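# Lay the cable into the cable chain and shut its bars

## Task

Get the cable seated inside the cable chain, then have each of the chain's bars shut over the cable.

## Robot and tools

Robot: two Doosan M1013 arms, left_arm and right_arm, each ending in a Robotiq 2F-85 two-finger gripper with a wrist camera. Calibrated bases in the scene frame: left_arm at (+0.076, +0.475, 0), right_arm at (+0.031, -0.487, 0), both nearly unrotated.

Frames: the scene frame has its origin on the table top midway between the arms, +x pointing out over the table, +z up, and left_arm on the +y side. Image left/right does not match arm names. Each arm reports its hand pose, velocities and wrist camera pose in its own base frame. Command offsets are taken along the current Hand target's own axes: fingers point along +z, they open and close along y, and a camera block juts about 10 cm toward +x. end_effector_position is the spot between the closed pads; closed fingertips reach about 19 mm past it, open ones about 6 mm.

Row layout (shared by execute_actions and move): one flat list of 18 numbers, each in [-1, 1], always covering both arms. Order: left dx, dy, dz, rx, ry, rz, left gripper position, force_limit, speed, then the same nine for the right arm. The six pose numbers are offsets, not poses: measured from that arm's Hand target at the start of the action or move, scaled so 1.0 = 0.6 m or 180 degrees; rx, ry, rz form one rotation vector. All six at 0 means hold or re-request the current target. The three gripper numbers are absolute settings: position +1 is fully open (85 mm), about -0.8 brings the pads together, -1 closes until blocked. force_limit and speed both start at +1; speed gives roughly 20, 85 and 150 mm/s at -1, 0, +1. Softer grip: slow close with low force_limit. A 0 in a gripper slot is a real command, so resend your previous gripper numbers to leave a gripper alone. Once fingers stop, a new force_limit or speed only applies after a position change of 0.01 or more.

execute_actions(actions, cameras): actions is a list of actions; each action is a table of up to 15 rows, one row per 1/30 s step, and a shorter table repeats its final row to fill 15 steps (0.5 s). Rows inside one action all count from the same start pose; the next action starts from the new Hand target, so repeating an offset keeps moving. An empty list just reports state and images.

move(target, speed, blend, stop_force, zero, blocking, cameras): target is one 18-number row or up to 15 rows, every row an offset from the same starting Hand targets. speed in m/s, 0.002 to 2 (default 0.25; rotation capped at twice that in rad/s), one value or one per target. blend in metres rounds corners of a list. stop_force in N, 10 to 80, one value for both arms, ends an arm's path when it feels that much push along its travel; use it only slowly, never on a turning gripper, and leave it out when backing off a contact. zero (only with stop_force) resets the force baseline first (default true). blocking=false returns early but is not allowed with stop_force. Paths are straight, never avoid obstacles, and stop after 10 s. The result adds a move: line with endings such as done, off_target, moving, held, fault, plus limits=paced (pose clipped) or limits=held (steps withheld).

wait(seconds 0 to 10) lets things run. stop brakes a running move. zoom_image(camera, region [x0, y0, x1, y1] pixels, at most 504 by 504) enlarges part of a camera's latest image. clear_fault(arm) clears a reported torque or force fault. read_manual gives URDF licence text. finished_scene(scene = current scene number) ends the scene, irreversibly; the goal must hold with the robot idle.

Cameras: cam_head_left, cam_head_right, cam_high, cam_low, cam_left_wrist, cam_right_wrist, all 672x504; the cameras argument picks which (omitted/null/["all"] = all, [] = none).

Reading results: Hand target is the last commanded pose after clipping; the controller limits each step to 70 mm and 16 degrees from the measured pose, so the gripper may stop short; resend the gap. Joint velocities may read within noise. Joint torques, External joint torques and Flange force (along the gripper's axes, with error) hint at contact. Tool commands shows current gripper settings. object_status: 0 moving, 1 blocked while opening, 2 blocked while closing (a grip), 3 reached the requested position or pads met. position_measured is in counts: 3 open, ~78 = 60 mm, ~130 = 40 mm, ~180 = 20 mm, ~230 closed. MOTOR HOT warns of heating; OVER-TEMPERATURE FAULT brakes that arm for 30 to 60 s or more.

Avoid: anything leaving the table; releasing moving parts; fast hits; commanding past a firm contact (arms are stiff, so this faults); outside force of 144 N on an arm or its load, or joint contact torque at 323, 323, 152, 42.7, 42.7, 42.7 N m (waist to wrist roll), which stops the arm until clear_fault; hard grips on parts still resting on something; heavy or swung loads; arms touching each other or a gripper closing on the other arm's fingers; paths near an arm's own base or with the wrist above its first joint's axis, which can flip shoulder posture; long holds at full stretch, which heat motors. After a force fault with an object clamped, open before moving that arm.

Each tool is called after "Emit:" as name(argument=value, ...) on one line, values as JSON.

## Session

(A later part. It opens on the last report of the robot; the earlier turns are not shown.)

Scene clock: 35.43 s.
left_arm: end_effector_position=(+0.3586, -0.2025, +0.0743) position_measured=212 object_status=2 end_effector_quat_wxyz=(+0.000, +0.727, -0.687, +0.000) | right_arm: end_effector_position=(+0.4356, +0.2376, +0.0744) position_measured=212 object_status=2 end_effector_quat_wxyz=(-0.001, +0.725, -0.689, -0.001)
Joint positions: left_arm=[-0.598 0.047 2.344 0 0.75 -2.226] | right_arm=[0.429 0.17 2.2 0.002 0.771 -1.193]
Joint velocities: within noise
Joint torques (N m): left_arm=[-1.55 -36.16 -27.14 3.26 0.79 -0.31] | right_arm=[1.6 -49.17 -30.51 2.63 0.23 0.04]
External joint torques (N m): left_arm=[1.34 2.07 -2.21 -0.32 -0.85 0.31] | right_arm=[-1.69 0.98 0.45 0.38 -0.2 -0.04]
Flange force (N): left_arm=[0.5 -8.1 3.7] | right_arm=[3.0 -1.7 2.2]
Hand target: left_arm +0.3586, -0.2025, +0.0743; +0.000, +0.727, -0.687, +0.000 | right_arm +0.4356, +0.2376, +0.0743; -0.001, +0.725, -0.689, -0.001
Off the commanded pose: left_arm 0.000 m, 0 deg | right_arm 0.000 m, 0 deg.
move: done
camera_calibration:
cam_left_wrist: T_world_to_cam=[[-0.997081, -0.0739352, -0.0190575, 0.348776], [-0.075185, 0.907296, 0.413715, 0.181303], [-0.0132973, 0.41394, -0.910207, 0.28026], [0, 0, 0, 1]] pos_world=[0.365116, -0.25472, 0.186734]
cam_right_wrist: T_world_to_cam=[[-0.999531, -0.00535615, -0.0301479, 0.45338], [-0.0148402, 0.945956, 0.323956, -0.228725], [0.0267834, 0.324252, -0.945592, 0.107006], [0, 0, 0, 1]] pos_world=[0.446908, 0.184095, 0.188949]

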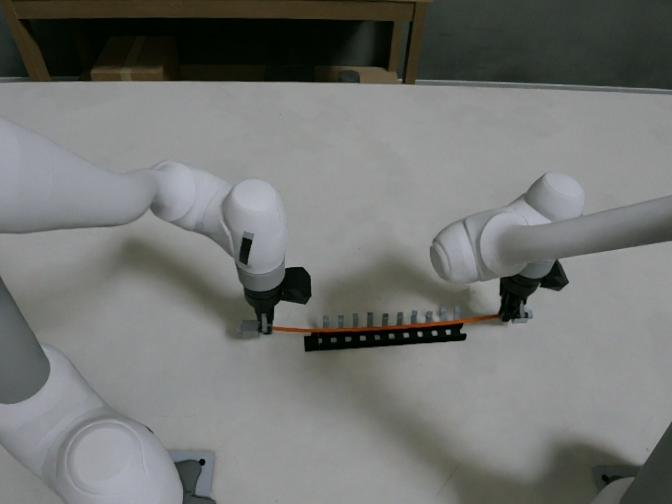

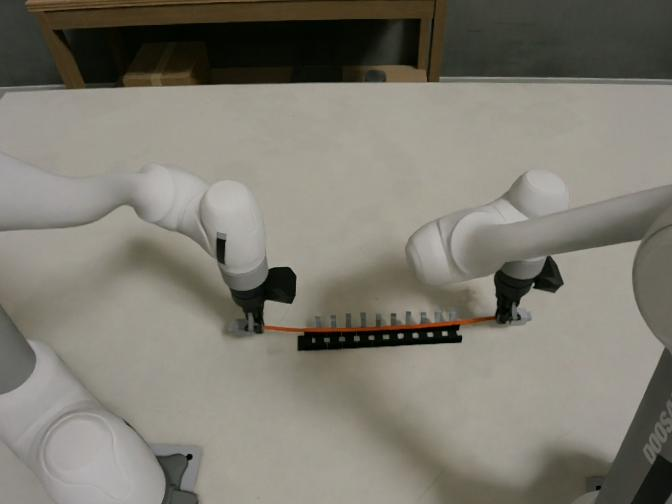

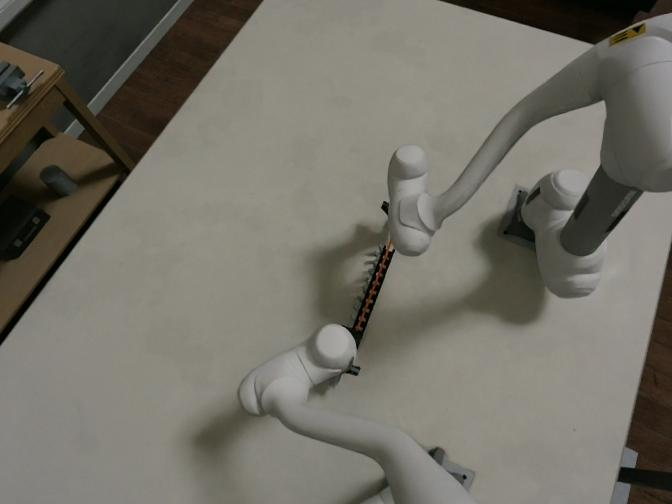

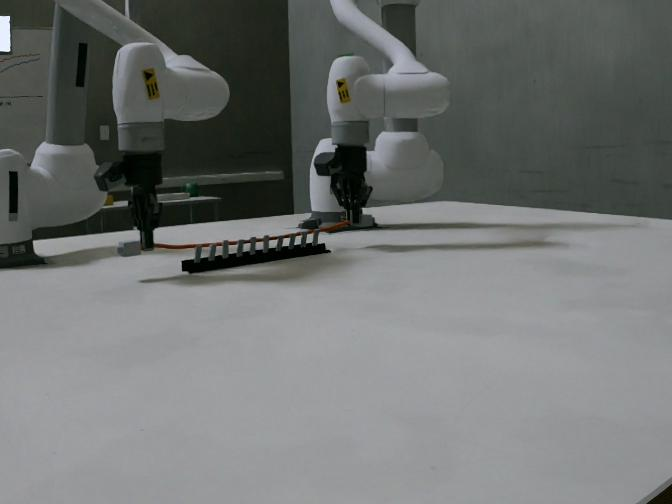

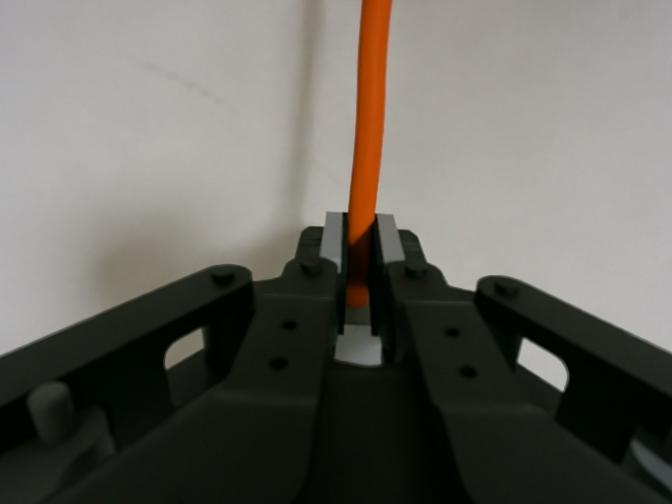

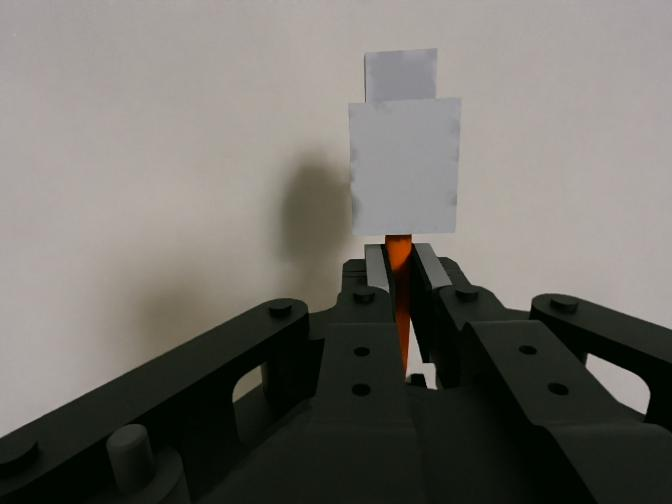

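Emit:
move(target=[0,0,0.079,0,0,0,-1,-0.4,-1,0,0,0.079,0,0,0,-1,-0.4,-1], speed=0.05, stop_force=15)

Emit:
zoom_image(camera="cam_head_left", region=[260, 290, 560, 370])

Emit:
zoom_image(camera="cam_high", region=[330, 230, 430, 350])

Emit:
zoom_image(camera="cam_low", region=[100, 160, 350, 300])

Scene clock: 37.33 s.
left_arm: end_effector_position=(+0.3586, -0.2025, +0.0269) position_measured=212 object_status=2 end_effector_quat_wxyz=(+0.000, +0.727, -0.687, +0.000) | right_arm: end_effector_position=(+0.4356, +0.2377, +0.0269) position_measured=212 object_status=2 end_effector_quat_wxyz=(-0.001, +0.725, -0.689, -0.001)
Joint positions: left_arm=[-0.598 0.131 2.381 0 0.63 -2.226] | right_arm=[0.429 0.242 2.232 0.002 0.667 -1.193]
Joint velocities: within noise
Joint torques (N m): left_arm=[-2.21 -40.46 -24.11 2.46 0.37 -0.32] | right_arm=[2.71 -53.3 -27.69 2.72 -0.05 0.07]
External joint torques (N m): left_arm=[1.99 1.5 -1.39 0.08 -0.44 0.32] | right_arm=[-2.92 1.1 0.99 -0.04 0.07 -0.07]
Flange force (N): left_arm=[-2.1 -7.1 3.0] | right_arm=[5.8 -1.9 2.2]
Hand target: left_arm +0.3586, -0.2025, +0.0269; +0.000, +0.727, -0.687, +0.000 | right_arm +0.4356, +0.2377, +0.0269; -0.001, +0.725, -0.689, -0.001
Off the commanded pose: left_arm 0.000 m, 0 deg | right_arm 0.000 m, 0 deg.
move: done
camera_calibration:
cam_left_wrist: T_world_to_cam=[[-0.997081, -0.0739328, -0.0190642, 0.347874], [-0.0751843, 0.907259, 0.413798, 0.200892], [-0.013297, 0.414023, -0.910169, 0.237132], [0, 0, 0, 1]] pos_world=[0.365116, -0.25472, 0.139334]
cam_right_wrist: T_world_to_cam=[[-0.999531, -0.00535615, -0.0301479, 0.451948], [-0.0148402, 0.945956, 0.323956, -0.213337], [0.0267834, 0.324252, -0.945592, 0.0620901], [0, 0, 0, 1]] pos_world=[0.446908, 0.184095, 0.141449]

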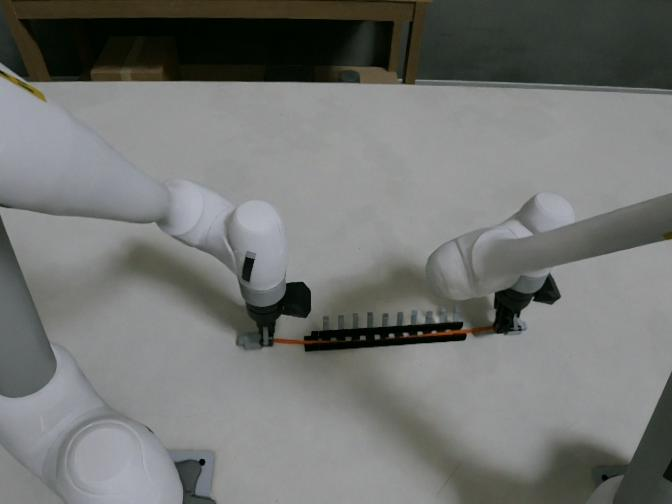

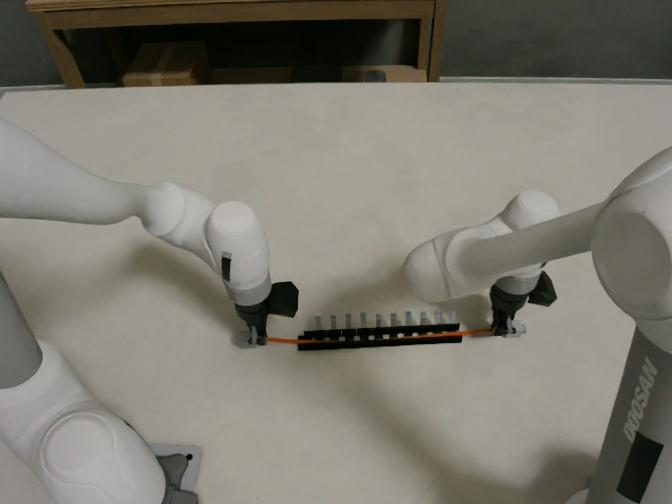

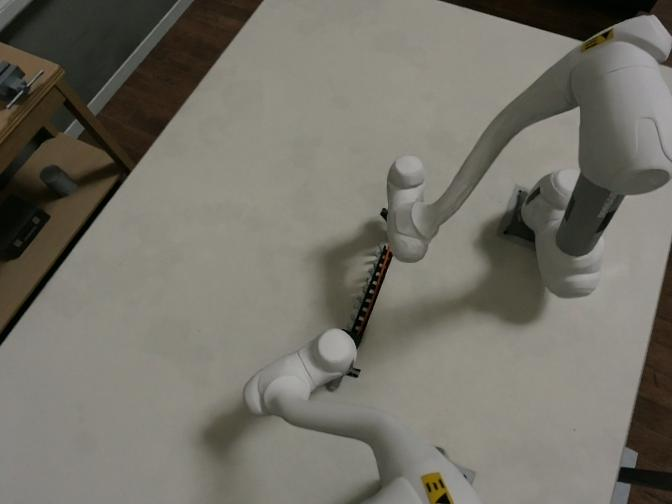

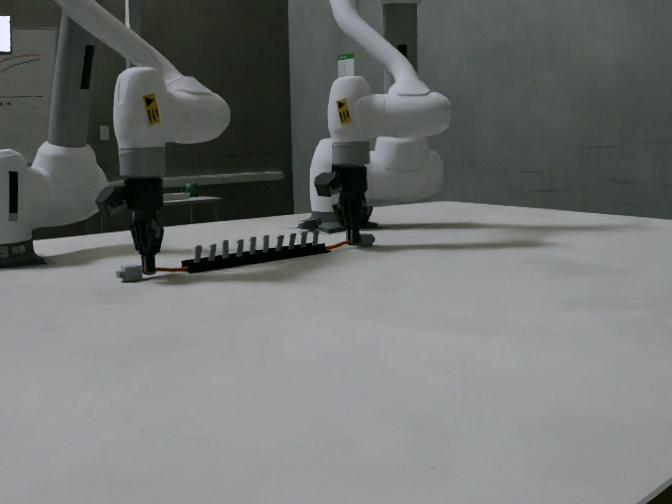

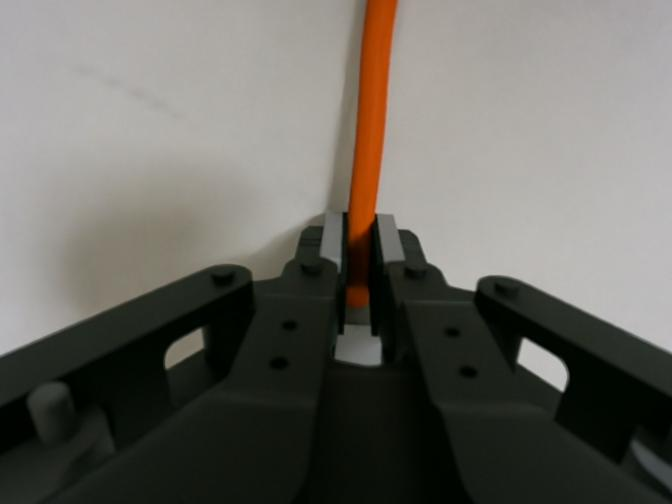

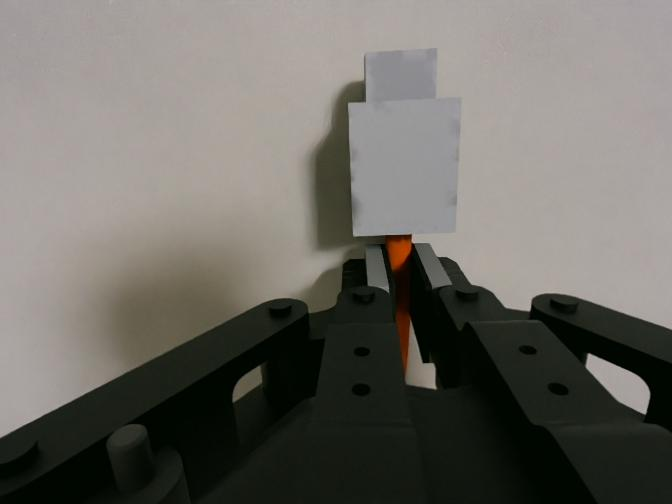

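Scaled by 1.680 from the camera's 672x504 image, which has a finer 960x720 frame.

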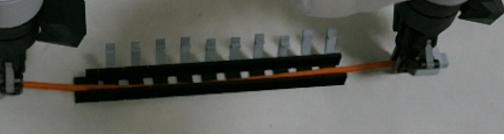

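Scaled by 4.200 from the camera's 672x504 image, which has a finer 960x720 frame.

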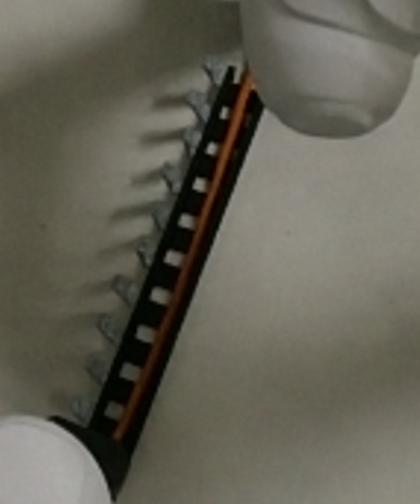

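Scaled by 2.016 from the camera's 672x504 image, which has a finer 960x720 frame.

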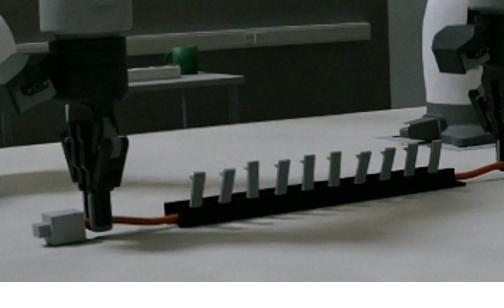

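Emit:
zoom_image(camera="cam_head_left", region=[290, 310, 390, 360])

Emit:
zoom_image(camera="cam_head_left", region=[380, 310, 480, 360])

Emit:
zoom_image(camera="cam_low", region=[140, 220, 240, 290])

Emit:
zoom_image(camera="cam_low", region=[280, 220, 380, 290])

Scaled by 5.040 from the camera's 672x504 image, which has a finer 960x720 frame.

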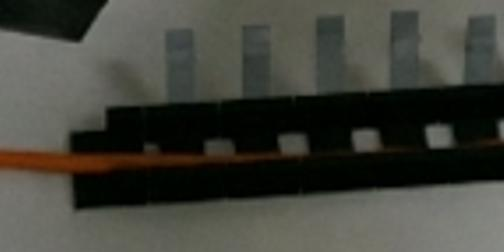

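Scaled by 5.040 from the camera's 672x504 image, which has a finer 960x720 frame.

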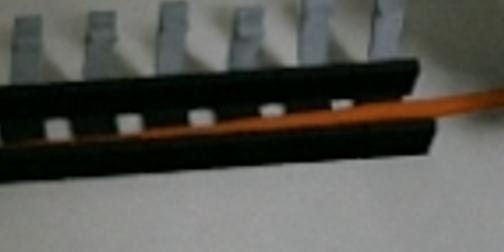

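Scaled by 5.040 from the camera's 672x504 image, which has a finer 960x720 frame.

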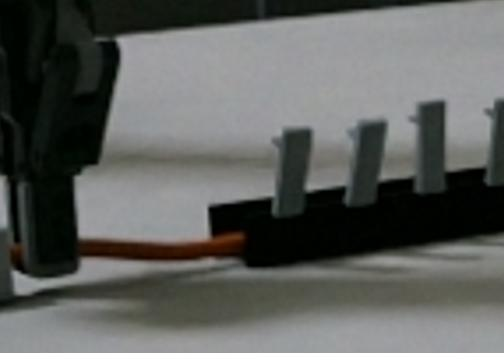

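Scaled by 5.040 from the camera's 672x504 image, which has a finer 960x720 frame.

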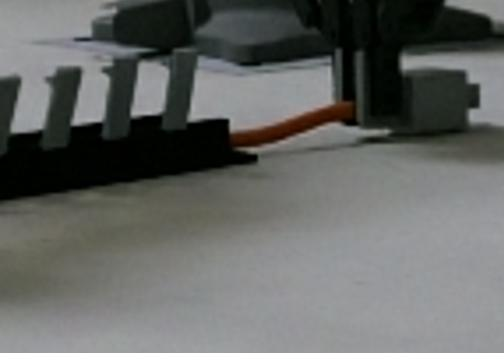

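Emit:
move(target=[0,0,0.01,0,0,0,-1,-0.4,-1,0,0,0.025,0,0,0,-1,-0.4,-1], speed=0.02, stop_force=12, cameras=["cam_low","cam_left_wrist","cam_right_wrist"])

Emit:
zoom_image(camera="cam_low", region=[280, 220, 380, 290])

Emit:
zoom_image(camera="cam_low", region=[100, 220, 240, 290])

Scene clock: 39.10 s.
left_arm: end_effector_position=(+0.3587, -0.2025, +0.0229) position_measured=212 object_status=2 end_effector_quat_wxyz=(+0.000, +0.727, -0.687, +0.000) | right_arm: end_effector_position=(+0.4357, +0.2378, +0.0228) position_measured=212 object_status=2 end_effector_quat_wxyz=(-0.001, +0.725, -0.689, +0.000)
Joint positions: left_arm=[-0.598 0.139 2.383 0 0.619 -2.226] | right_arm=[0.429 0.249 2.234 0.002 0.657 -1.194]
Joint velocities: within noise
Joint torques (N m): left_arm=[-1.56 -35.84 -18.63 2.61 0.85 -0.31] | right_arm=[3.05 -49.79 -23.96 2.78 0.18 0.04]
External joint torques (N m): left_arm=[1.29 -3.54 -6.42 -0.11 -0.91 0.31] | right_arm=[-3.22 -3.14 -2.47 -0.14 -0.16 -0.04]
Flange force (N): left_arm=[0.1 -7.4 -8.7] | right_arm=[5.9 -2.9 -6.2]
Hand target: left_arm +0.3587, -0.2025, +0.0230; +0.000, +0.727, -0.687, +0.000 (not the last commanded pose) | right_arm +0.4357, +0.2378, +0.0228; -0.001, +0.725, -0.689, +0.000 (not the last commanded pose)
Off the commanded pose: left_arm 0.002 m, 0 deg | right_arm 0.011 m, 0 deg.
move: contact (left_arm, right_arm)
camera_calibration:
cam_left_wrist: T_world_to_cam=[[-0.997075, -0.0739791, -0.0191873, 0.347902], [-0.0752788, 0.907293, 0.413706, 0.202569], [-0.0131971, 0.41394, -0.910208, 0.233531], [0, 0, 0, 1]] pos_world=[0.365216, -0.25472, 0.135433]
cam_right_wrist: T_world_to_cam=[[-0.999524, -0.00538071, -0.0303687, 0.451956], [-0.0149375, 0.945926, 0.324039, -0.212064], [0.0269829, 0.324339, -0.945556, 0.0580673], [0, 0, 0, 1]] pos_world=[0.447007, 0.184195, 0.137348]
Images, in order (width x height): cam_low 672x504, cam_left_wrist 672x504, cam_right_wrist 672x504.

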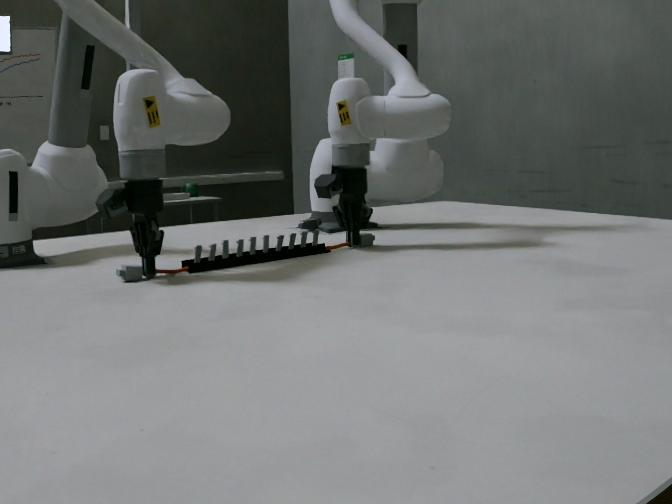

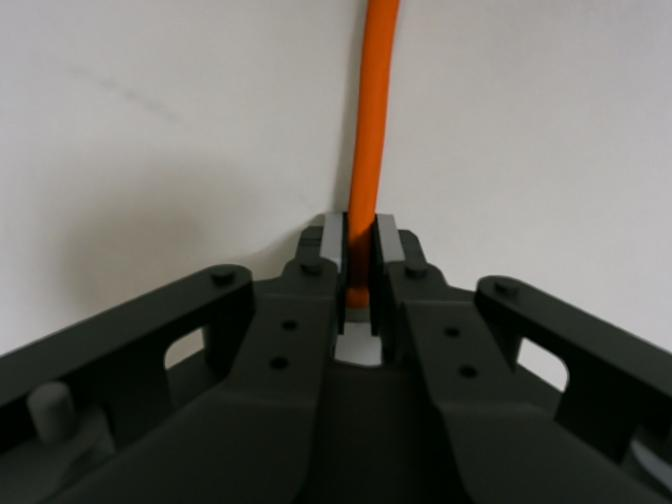

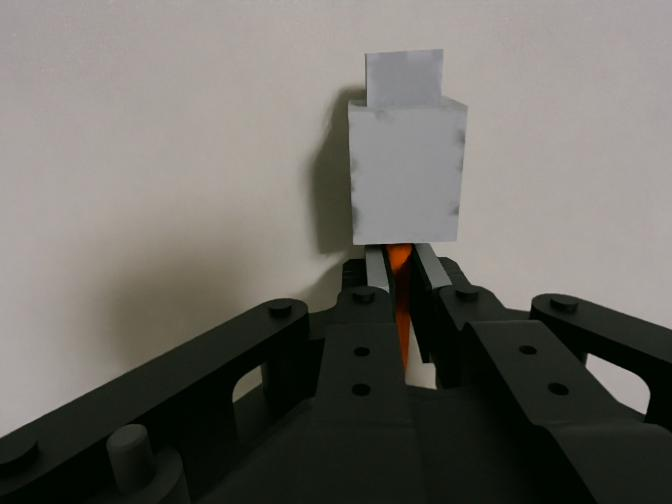

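Scaled by 5.040 from the camera's 672x504 image, which has a finer 960x720 frame.

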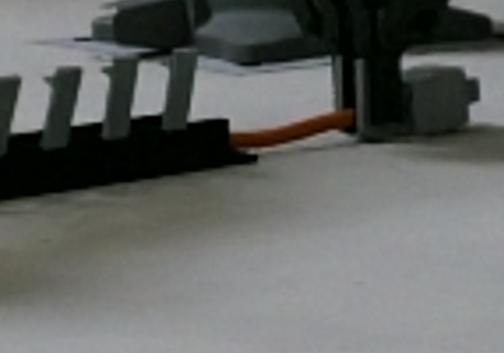

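Scaled by 3.600 from the camera's 672x504 image, which has a finer 960x720 frame.

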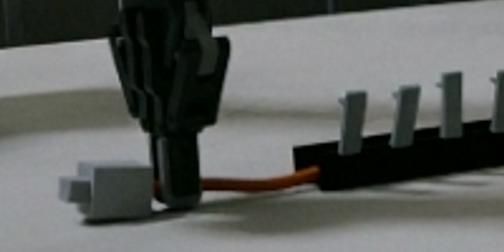

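Emit:
move(target=[0,0,-0.003,0,0,0,-1,-0.4,-1,0,0,-0.003,0,0,0,-0.3,0,-1], speed=0.02, cameras=["cam_head_left","cam_low","cam_right_wrist"])

Emit:
zoom_image(camera="cam_head_left", region=[290, 310, 550, 360])

Scene clock: 40.33 s.
left_arm: end_effector_position=(+0.3587, -0.2026, +0.0248) position_measured=212 object_status=2 end_effector_quat_wxyz=(+0.000, +0.727, -0.687, +0.000) | right_arm: end_effector_position=(+0.4357, +0.2378, +0.0246) position_measured=167 object_status=0 end_effector_quat_wxyz=(-0.001, +0.725, -0.689, +0.000)
Joint positions: left_arm=[-0.598 0.136 2.382 0 0.624 -2.226] | right_arm=[0.429 0.246 2.233 0.002 0.661 -1.194]
Joint velocities: within noise
Joint torques (N m): left_arm=[-1.78 -40.67 -23.62 2.59 0.54 -0.36] | right_arm=[2.33 -53.36 -27.06 2.57 -0.02 0.06]
External joint torques (N m): left_arm=[1.6 1.47 -1.64 -0.06 -0.61 0.36] | right_arm=[-2.53 0.72 0.47 0.08 0.04 -0.06]
Flange force (N): left_arm=[-1.3 -6.8 3.3] | right_arm=[4.8 -2.0 1.4]
Hand target: left_arm +0.3587, -0.2025, +0.0248; +0.000, +0.727, -0.687, +0.000 | right_arm +0.4357, +0.2378, +0.0246; -0.001, +0.725, -0.689, +0.000
Off the commanded pose: left_arm 0.000 m, 0 deg | right_arm 0.000 m, 0 deg.
move: done
camera_calibration:
cam_right_wrist: T_world_to_cam=[[-0.999524, -0.00538071, -0.0303687, 0.452011], [-0.0149375, 0.945926, 0.324039, -0.212647], [0.0269829, 0.324339, -0.945556, 0.0597693], [0, 0, 0, 1]] pos_world=[0.447007, 0.184195, 0.139148]
Images, in order (width x height): cam_head_left 672x504, cam_low 672x504, cam_right_wrist 672x504.

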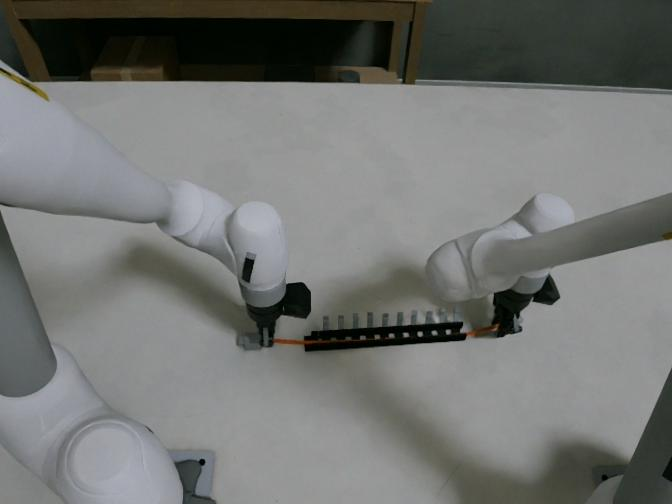

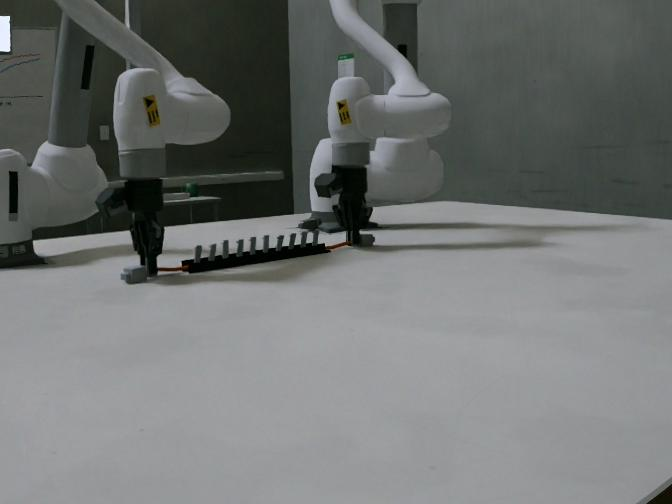

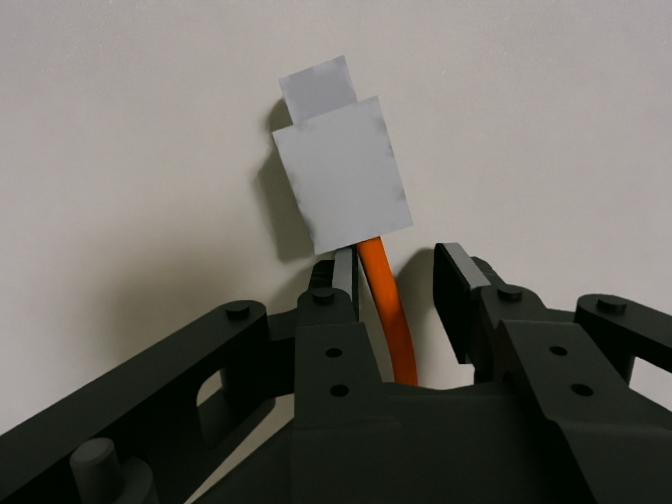

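Scaled by 1.938 from the camera's 672x504 image, which has a finer 960x720 frame.

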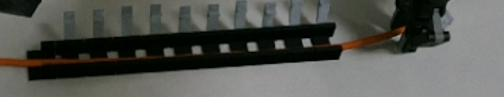

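Emit:
move(target=[0,0,0,0,0,0,-1,-0.4,-1,0,0,0,0,0,0,0.3,0,-1], cameras=[])

Emit:
move(target=[0,0,0,0,0,0,-1,-0.4,-1,0,0,-0.25,0,0,0,0.3,0,-1], speed=0.1)

Emit:
zoom_image(camera="cam_head_left", region=[290, 310, 550, 360])

Emit:
zoom_image(camera="cam_low", region=[100, 210, 380, 310])

Scene clock: 42.13 s.
left_arm: end_effector_position=(+0.3587, -0.2026, +0.0248) position_measured=212 object_status=2 end_effector_quat_wxyz=(+0.000, +0.727, -0.687, +0.000) | right_arm: end_effector_position=(+0.4357, +0.2378, +0.0246) position_measured=91 object_status=0 end_effector_quat_wxyz=(-0.001, +0.725, -0.689, +0.000)
Joint positions: left_arm=[-0.598 0.136 2.382 0 0.624 -2.226] | right_arm=[0.429 0.246 2.233 0.002 0.661 -1.194]
Joint velocities: within noise
Joint torques (N m): left_arm=[-1.98 -40.89 -23.49 2.61 0.5 -0.23] | right_arm=[2.16 -53.55 -27.17 2.63 0.05 0.04]
External joint torques (N m): left_arm=[1.73 1.73 -1.72 -0.09 -0.56 0.23] | right_arm=[-2.38 1.1 0.66 0.01 -0.03 -0.04]
Flange force (N): left_arm=[-1.0 -7.2 3.6] | right_arm=[4.5 -2.0 2.2]
Hand target: left_arm +0.3587, -0.2025, +0.0248; +0.000, +0.727, -0.687, +0.000 | right_arm +0.4357, +0.2378, +0.0246; -0.001, +0.725, -0.689, +0.000
Off the commanded pose: left_arm 0.000 m, 0 deg | right_arm 0.000 m, 0 deg.
move: done
No camera images: "cameras" was empty.

Scene clock: 43.97 s.
left_arm: end_effector_position=(+0.3587, -0.2025, +0.0248) position_measured=212 object_status=2 end_effector_quat_wxyz=(+0.000, +0.727, -0.687, +0.000) | right_arm: end_effector_position=(+0.4357, +0.2375, +0.1746) position_measured=91 object_status=3 end_effector_quat_wxyz=(-0.001, +0.725, -0.689, +0.000)
Joint positions: left_arm=[-0.598 0.136 2.382 0 0.624 -2.226] | right_arm=[0.429 0.047 2.11 0.002 0.985 -1.193]
Joint velocities: within noise
Joint torques (N m): left_arm=[-1.74 -40.82 -23.38 2.63 0.51 -0.29] | right_arm=[2.5 -43.26 -36.65 3.54 -0.02 -0.01]
External joint torques (N m): left_arm=[1.46 1.66 -1.89 -0.11 -0.58 0.29] | right_arm=[-2.61 2.02 0.57 0.06 0.04 0.01]
Flange force (N): left_arm=[-0.5 -7.1 3.4] | right_arm=[3.9 -3.9 2.6]
Hand target: left_arm +0.3587, -0.2025, +0.0248; +0.000, +0.727, -0.687, +0.000 | right_arm +0.4357, +0.2375, +0.1746; -0.001, +0.725, -0.689, +0.000
Off the commanded pose: left_arm 0.000 m, 0 deg | right_arm 0.000 m, 0 deg.
move: done
camera_calibration:
cam_left_wrist: T_world_to_cam=[[-0.997075, -0.0739791, -0.0191873, 0.347937], [-0.0752788, 0.907293, 0.413706, 0.201824], [-0.0131971, 0.41394, -0.910208, 0.23517], [0, 0, 0, 1]] pos_world=[0.365216, -0.25472, 0.137233]
cam_right_wrist: T_world_to_cam=[[-0.999524, -0.00538071, -0.0303687, 0.456565], [-0.0149375, 0.945926, 0.324039, -0.261063], [0.0269829, 0.324339, -0.945556, 0.201668], [0, 0, 0, 1]] pos_world=[0.447007, 0.183995, 0.289148]

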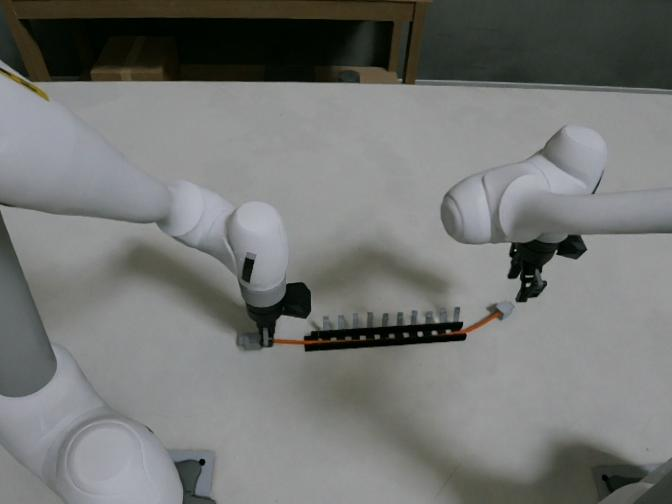

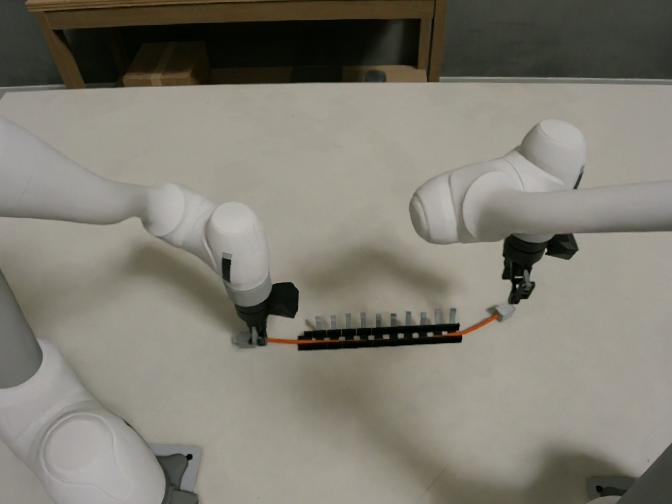

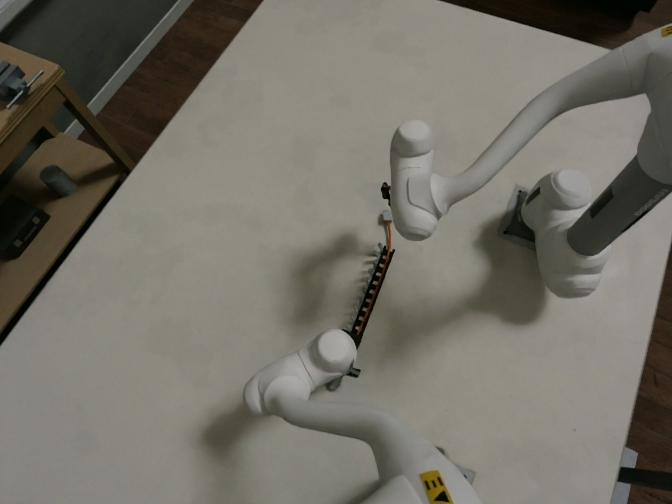

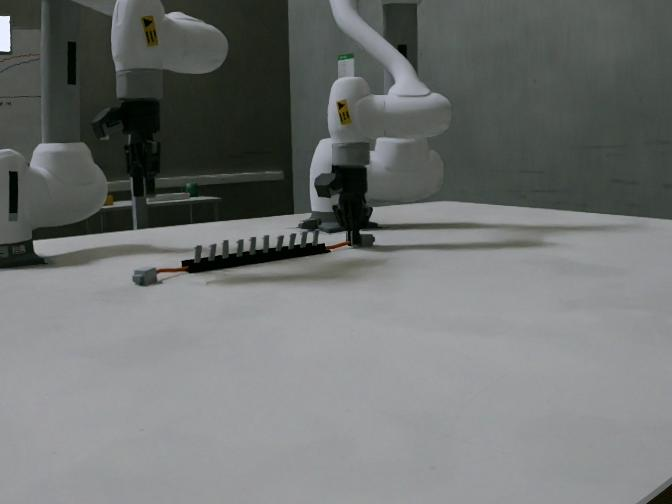

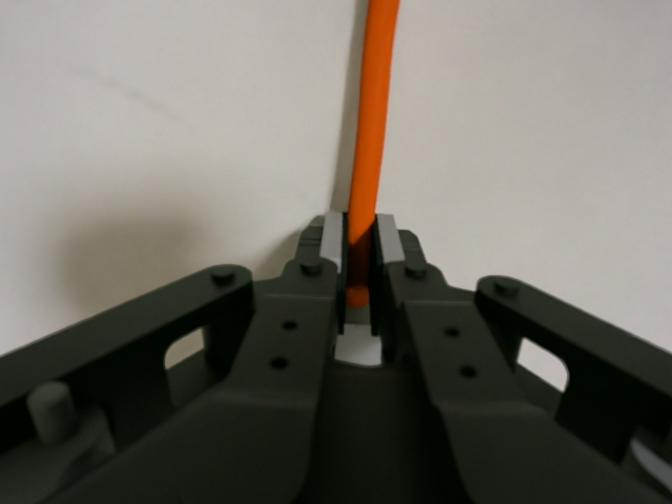

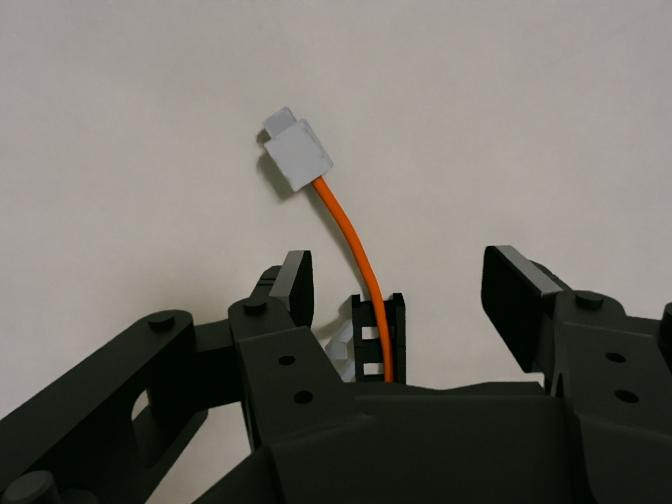

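Scaled by 1.938 from the camera's 672x504 image, which has a finer 960x720 frame.

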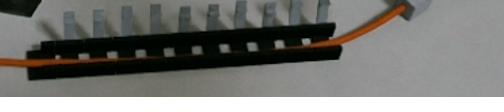

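Scaled by 1.800 from the camera's 672x504 image, which has a finer 960x720 frame.

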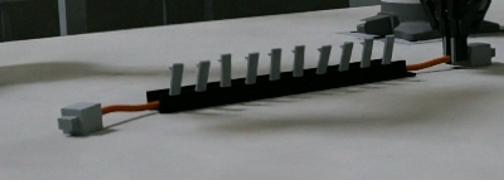

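Emit:
move(target=[0,0,0,0,0,0,-1,-0.4,-1,-0.25,0,-0.12,0,0,0,-1,0,-1], speed=0.15, cameras=["cam_right_wrist","cam_head_left"])

Emit:
zoom_image(camera="cam_right_wrist", region=[200, 0, 504, 250])

Scene clock: 47.20 s.
left_arm: end_effector_position=(+0.3587, -0.2025, +0.0248) position_measured=212 object_status=2 end_effector_quat_wxyz=(+0.000, +0.727, -0.687, +0.000) | right_arm: end_effector_position=(+0.4281, +0.3872, +0.2468) position_measured=231 object_status=0 end_effector_quat_wxyz=(-0.001, +0.725, -0.689, +0.000)
Joint positions: left_arm=[-0.598 0.136 2.382 0 0.624 -2.226] | right_arm=[0.675 0.11 1.892 0.001 1.139 -0.947]
Joint velocities: within noise
Joint torques (N m): left_arm=[-1.92 -40.56 -23.6 2.62 0.52 -0.3] | right_arm=[2.55 -51.72 -40.01 3.81 0.05 0.04]
External joint torques (N m): left_arm=[1.78 1.35 -1.57 -0.1 -0.57 0.3] | right_arm=[-2.67 0.48 0.7 0.13 -0.01 -0.04]
Flange force (N): left_arm=[-1.7 -6.8 3.0] | right_arm=[4.1 -2.4 1.2]
Hand target: left_arm +0.3587, -0.2025, +0.0248; +0.000, +0.727, -0.687, +0.000 | right_arm +0.4281, +0.3872, +0.2468; -0.001, +0.725, -0.689, +0.000
Off the commanded pose: left_arm 0.000 m, 0 deg | right_arm 0.000 m, 0 deg.
move: done
camera_calibration:
cam_right_wrist: T_world_to_cam=[[-0.999524, -0.00538071, -0.0303687, 0.451967], [-0.0149375, 0.945926, 0.324039, -0.426178], [0.0269829, 0.324339, -0.945556, 0.221588], [0, 0, 0, 1]] pos_world=[0.439407, 0.333695, 0.361348]
Images, in order (width x height): cam_head_left 672x504, cam_right_wrist 672x504.

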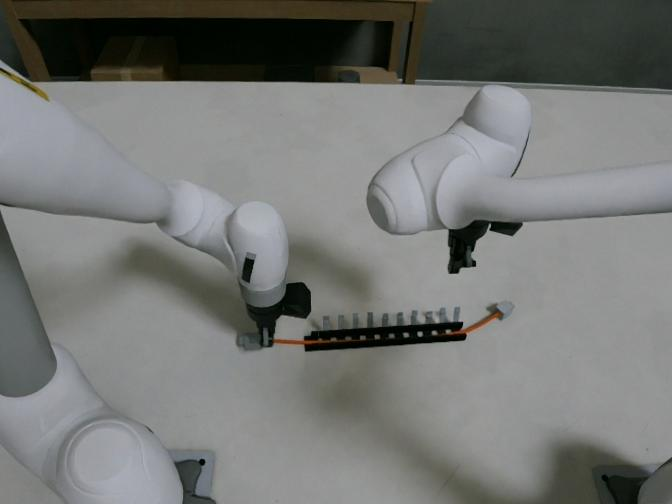

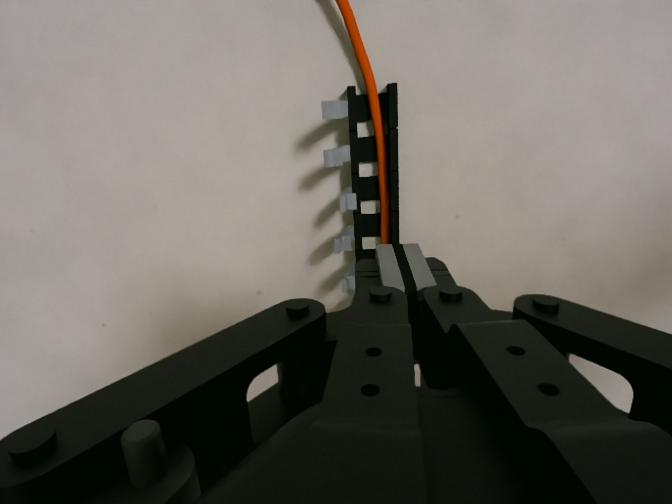

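Scaled by 1.658 from the camera's 672x504 image, which has a finer 960x720 frame.

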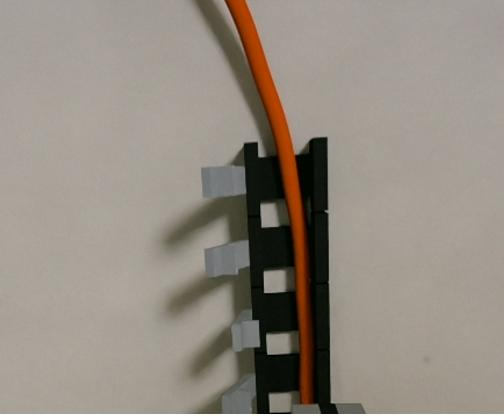

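Emit:
move(target=[[0,0,0,0,0,0,-1,-0.4,-1,0.0963,-0.1237,0.195,0,0,0,-1,0,-1],[0,0,0,0,0,0,-1,-0.4,-1,0.0963,-0.1237,0.318,0,0,0,-1,0,-1]], speed=0.12, cameras=["cam_right_wrist","cam_head_left","cam_low"])

Emit:
zoom_image(camera="cam_low", region=[100, 210, 380, 310])

Emit:
zoom_image(camera="cam_head_left", region=[380, 270, 500, 360])

Scene clock: 49.97 s.
left_arm: end_effector_position=(+0.3587, -0.2025, +0.0248) position_measured=212 object_status=2 end_effector_quat_wxyz=(+0.000, +0.727, -0.687, +0.000) | right_arm: end_effector_position=(+0.5052, +0.3335, +0.0560) position_measured=231 object_status=3 end_effector_quat_wxyz=(-0.001, +0.725, -0.689, +0.000)
Joint positions: left_arm=[-0.598 0.136 2.382 0 0.624 -2.226] | right_arm=[0.526 0.339 2.011 0.002 0.791 -1.096]
Joint velocities: within noise
Joint torques (N m): left_arm=[-1.89 -40.43 -23.43 2.59 0.54 -0.35] | right_arm=[2.37 -65.8 -31.42 2.97 -0.06 0.02]
External joint torques (N m): left_arm=[1.78 1.21 -1.77 -0.07 -0.6 0.34] | right_arm=[-2.52 -0.48 0.71 0.09 0.09 -0.02]
Flange force (N): left_arm=[-1.7 -6.9 2.7] | right_arm=[4.7 -0.3 -0.3]
Hand target: left_arm +0.3587, -0.2025, +0.0248; +0.000, +0.727, -0.687, +0.000 | right_arm +0.5052, +0.3335, +0.0560; -0.001, +0.725, -0.689, +0.000
Off the commanded pose: left_arm 0.000 m, 0 deg | right_arm 0.000 m, 0 deg.
move: done
camera_calibration:
cam_right_wrist: T_world_to_cam=[[-0.999523, -0.00525389, -0.0304302, 0.52292], [-0.0148401, 0.945896, 0.324131, -0.312366], [0.0270808, 0.324428, -0.945523, 0.0564637], [0, 0, 0, 1]] pos_world=[0.516506, 0.279895, 0.170548]
Images, in order (width x height): cam_head_left 672x504, cam_low 672x504, cam_right_wrist 672x504.

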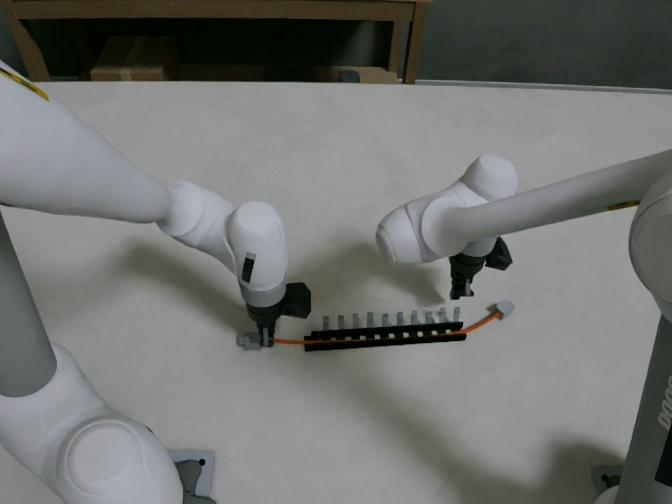

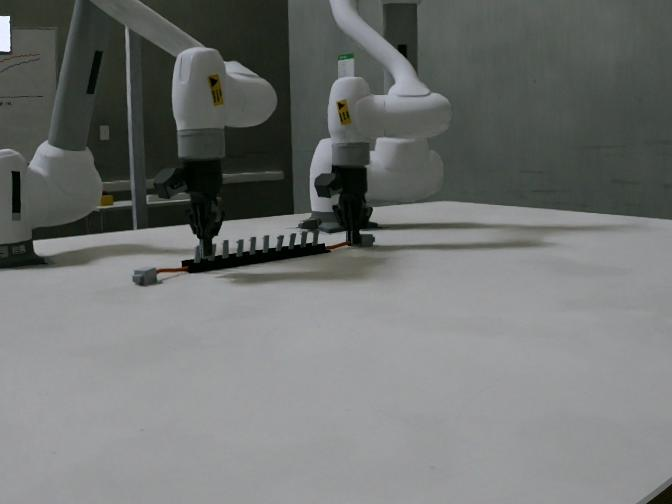

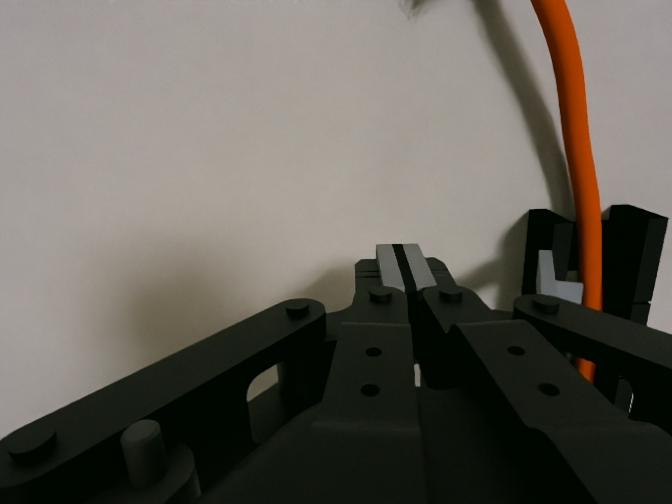

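Scaled by 1.800 from the camera's 672x504 image, which has a finer 960x720 frame.

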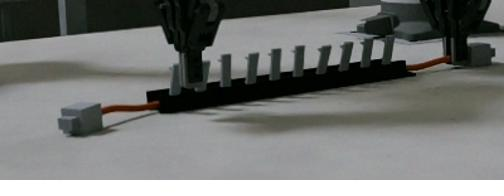

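Scaled by 4.200 from the camera's 672x504 image, which has a finer 960x720 frame.

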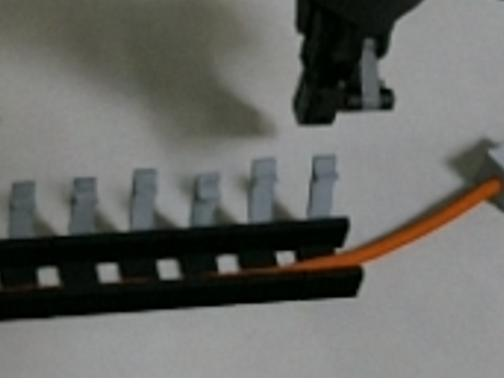

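Emit:
move(target=[0,0,0,0,0,0,-1,-0.4,-1,0,0.125,0,0,0,0,-1,0,-1], speed=0.04, stop_force=20, cameras=["cam_right_wrist","cam_head_left","cam_low"])

Emit:
zoom_image(camera="cam_low", region=[150, 210, 290, 290])

Emit:
zoom_image(camera="cam_head_left", region=[380, 290, 500, 360])

Scene clock: 52.77 s.
left_arm: end_effector_position=(+0.3587, -0.2025, +0.0248) position_measured=212 object_status=2 end_effector_quat_wxyz=(+0.000, +0.727, -0.687, +0.000) | right_arm: end_effector_position=(+0.4303, +0.3298, +0.0559) position_measured=231 object_status=3 end_effector_quat_wxyz=(-0.001, +0.725, -0.689, +0.000)
Joint positions: left_arm=[-0.598 0.136 2.382 0 0.624 -2.226] | right_arm=[0.59 0.258 2.13 0.002 0.753 -1.033]
Joint velocities: within noise
Joint torques (N m): left_arm=[-1.84 -40.62 -23.34 2.67 0.48 -0.36] | right_arm=[2.84 -57.22 -29.96 2.84 0.03 -0.01]
External joint torques (N m): left_arm=[1.66 1.42 -1.88 -0.15 -0.54 0.36] | right_arm=[-3.15 0.37 0.41 0.11 0 0.01]
Flange force (N): left_arm=[-1.2 -7.2 2.8] | right_arm=[5.1 -2.8 0.8]
Hand target: left_arm +0.3587, -0.2025, +0.0248; +0.000, +0.727, -0.687, +0.000 | right_arm +0.4303, +0.3298, +0.0559; -0.001, +0.725, -0.689, +0.000
Off the commanded pose: left_arm 0.000 m, 0 deg | right_arm 0.000 m, 0 deg.
move: done
camera_calibration:
cam_right_wrist: T_world_to_cam=[[-0.999526, -0.00528649, -0.0303355, 0.448028], [-0.0148377, 0.945926, 0.324043, -0.30994], [0.0269821, 0.324339, -0.945556, 0.0596719], [0, 0, 0, 1]] pos_world=[0.441607, 0.276195, 0.170448]
Images, in order (width x height): cam_head_left 672x504, cam_low 672x504, cam_right_wrist 672x504.

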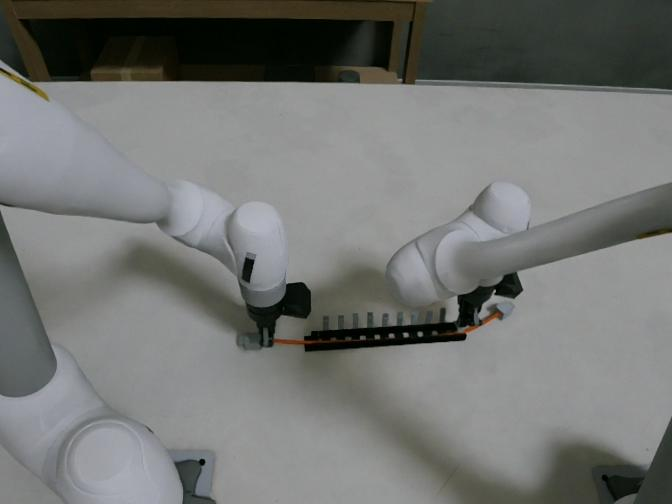

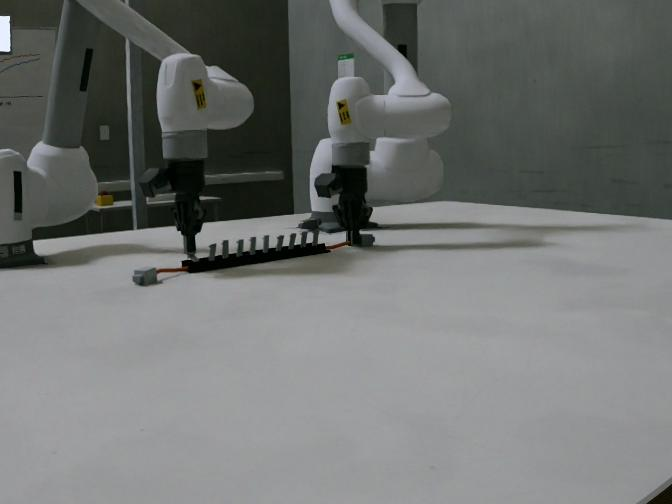

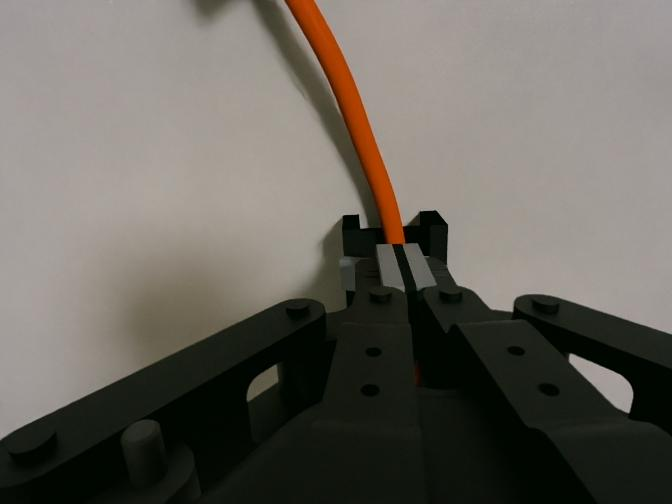

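Scaled by 3.600 from the camera's 672x504 image, which has a finer 960x720 frame.

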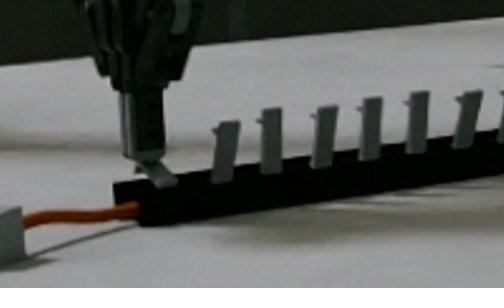

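Scaled by 4.200 from the camera's 672x504 image, which has a finer 960x720 frame.

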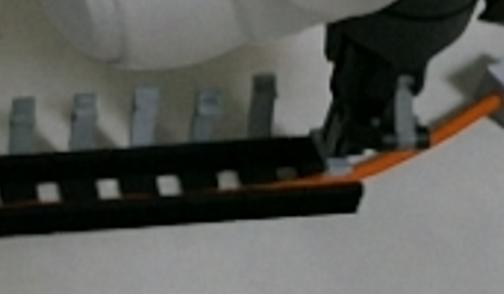

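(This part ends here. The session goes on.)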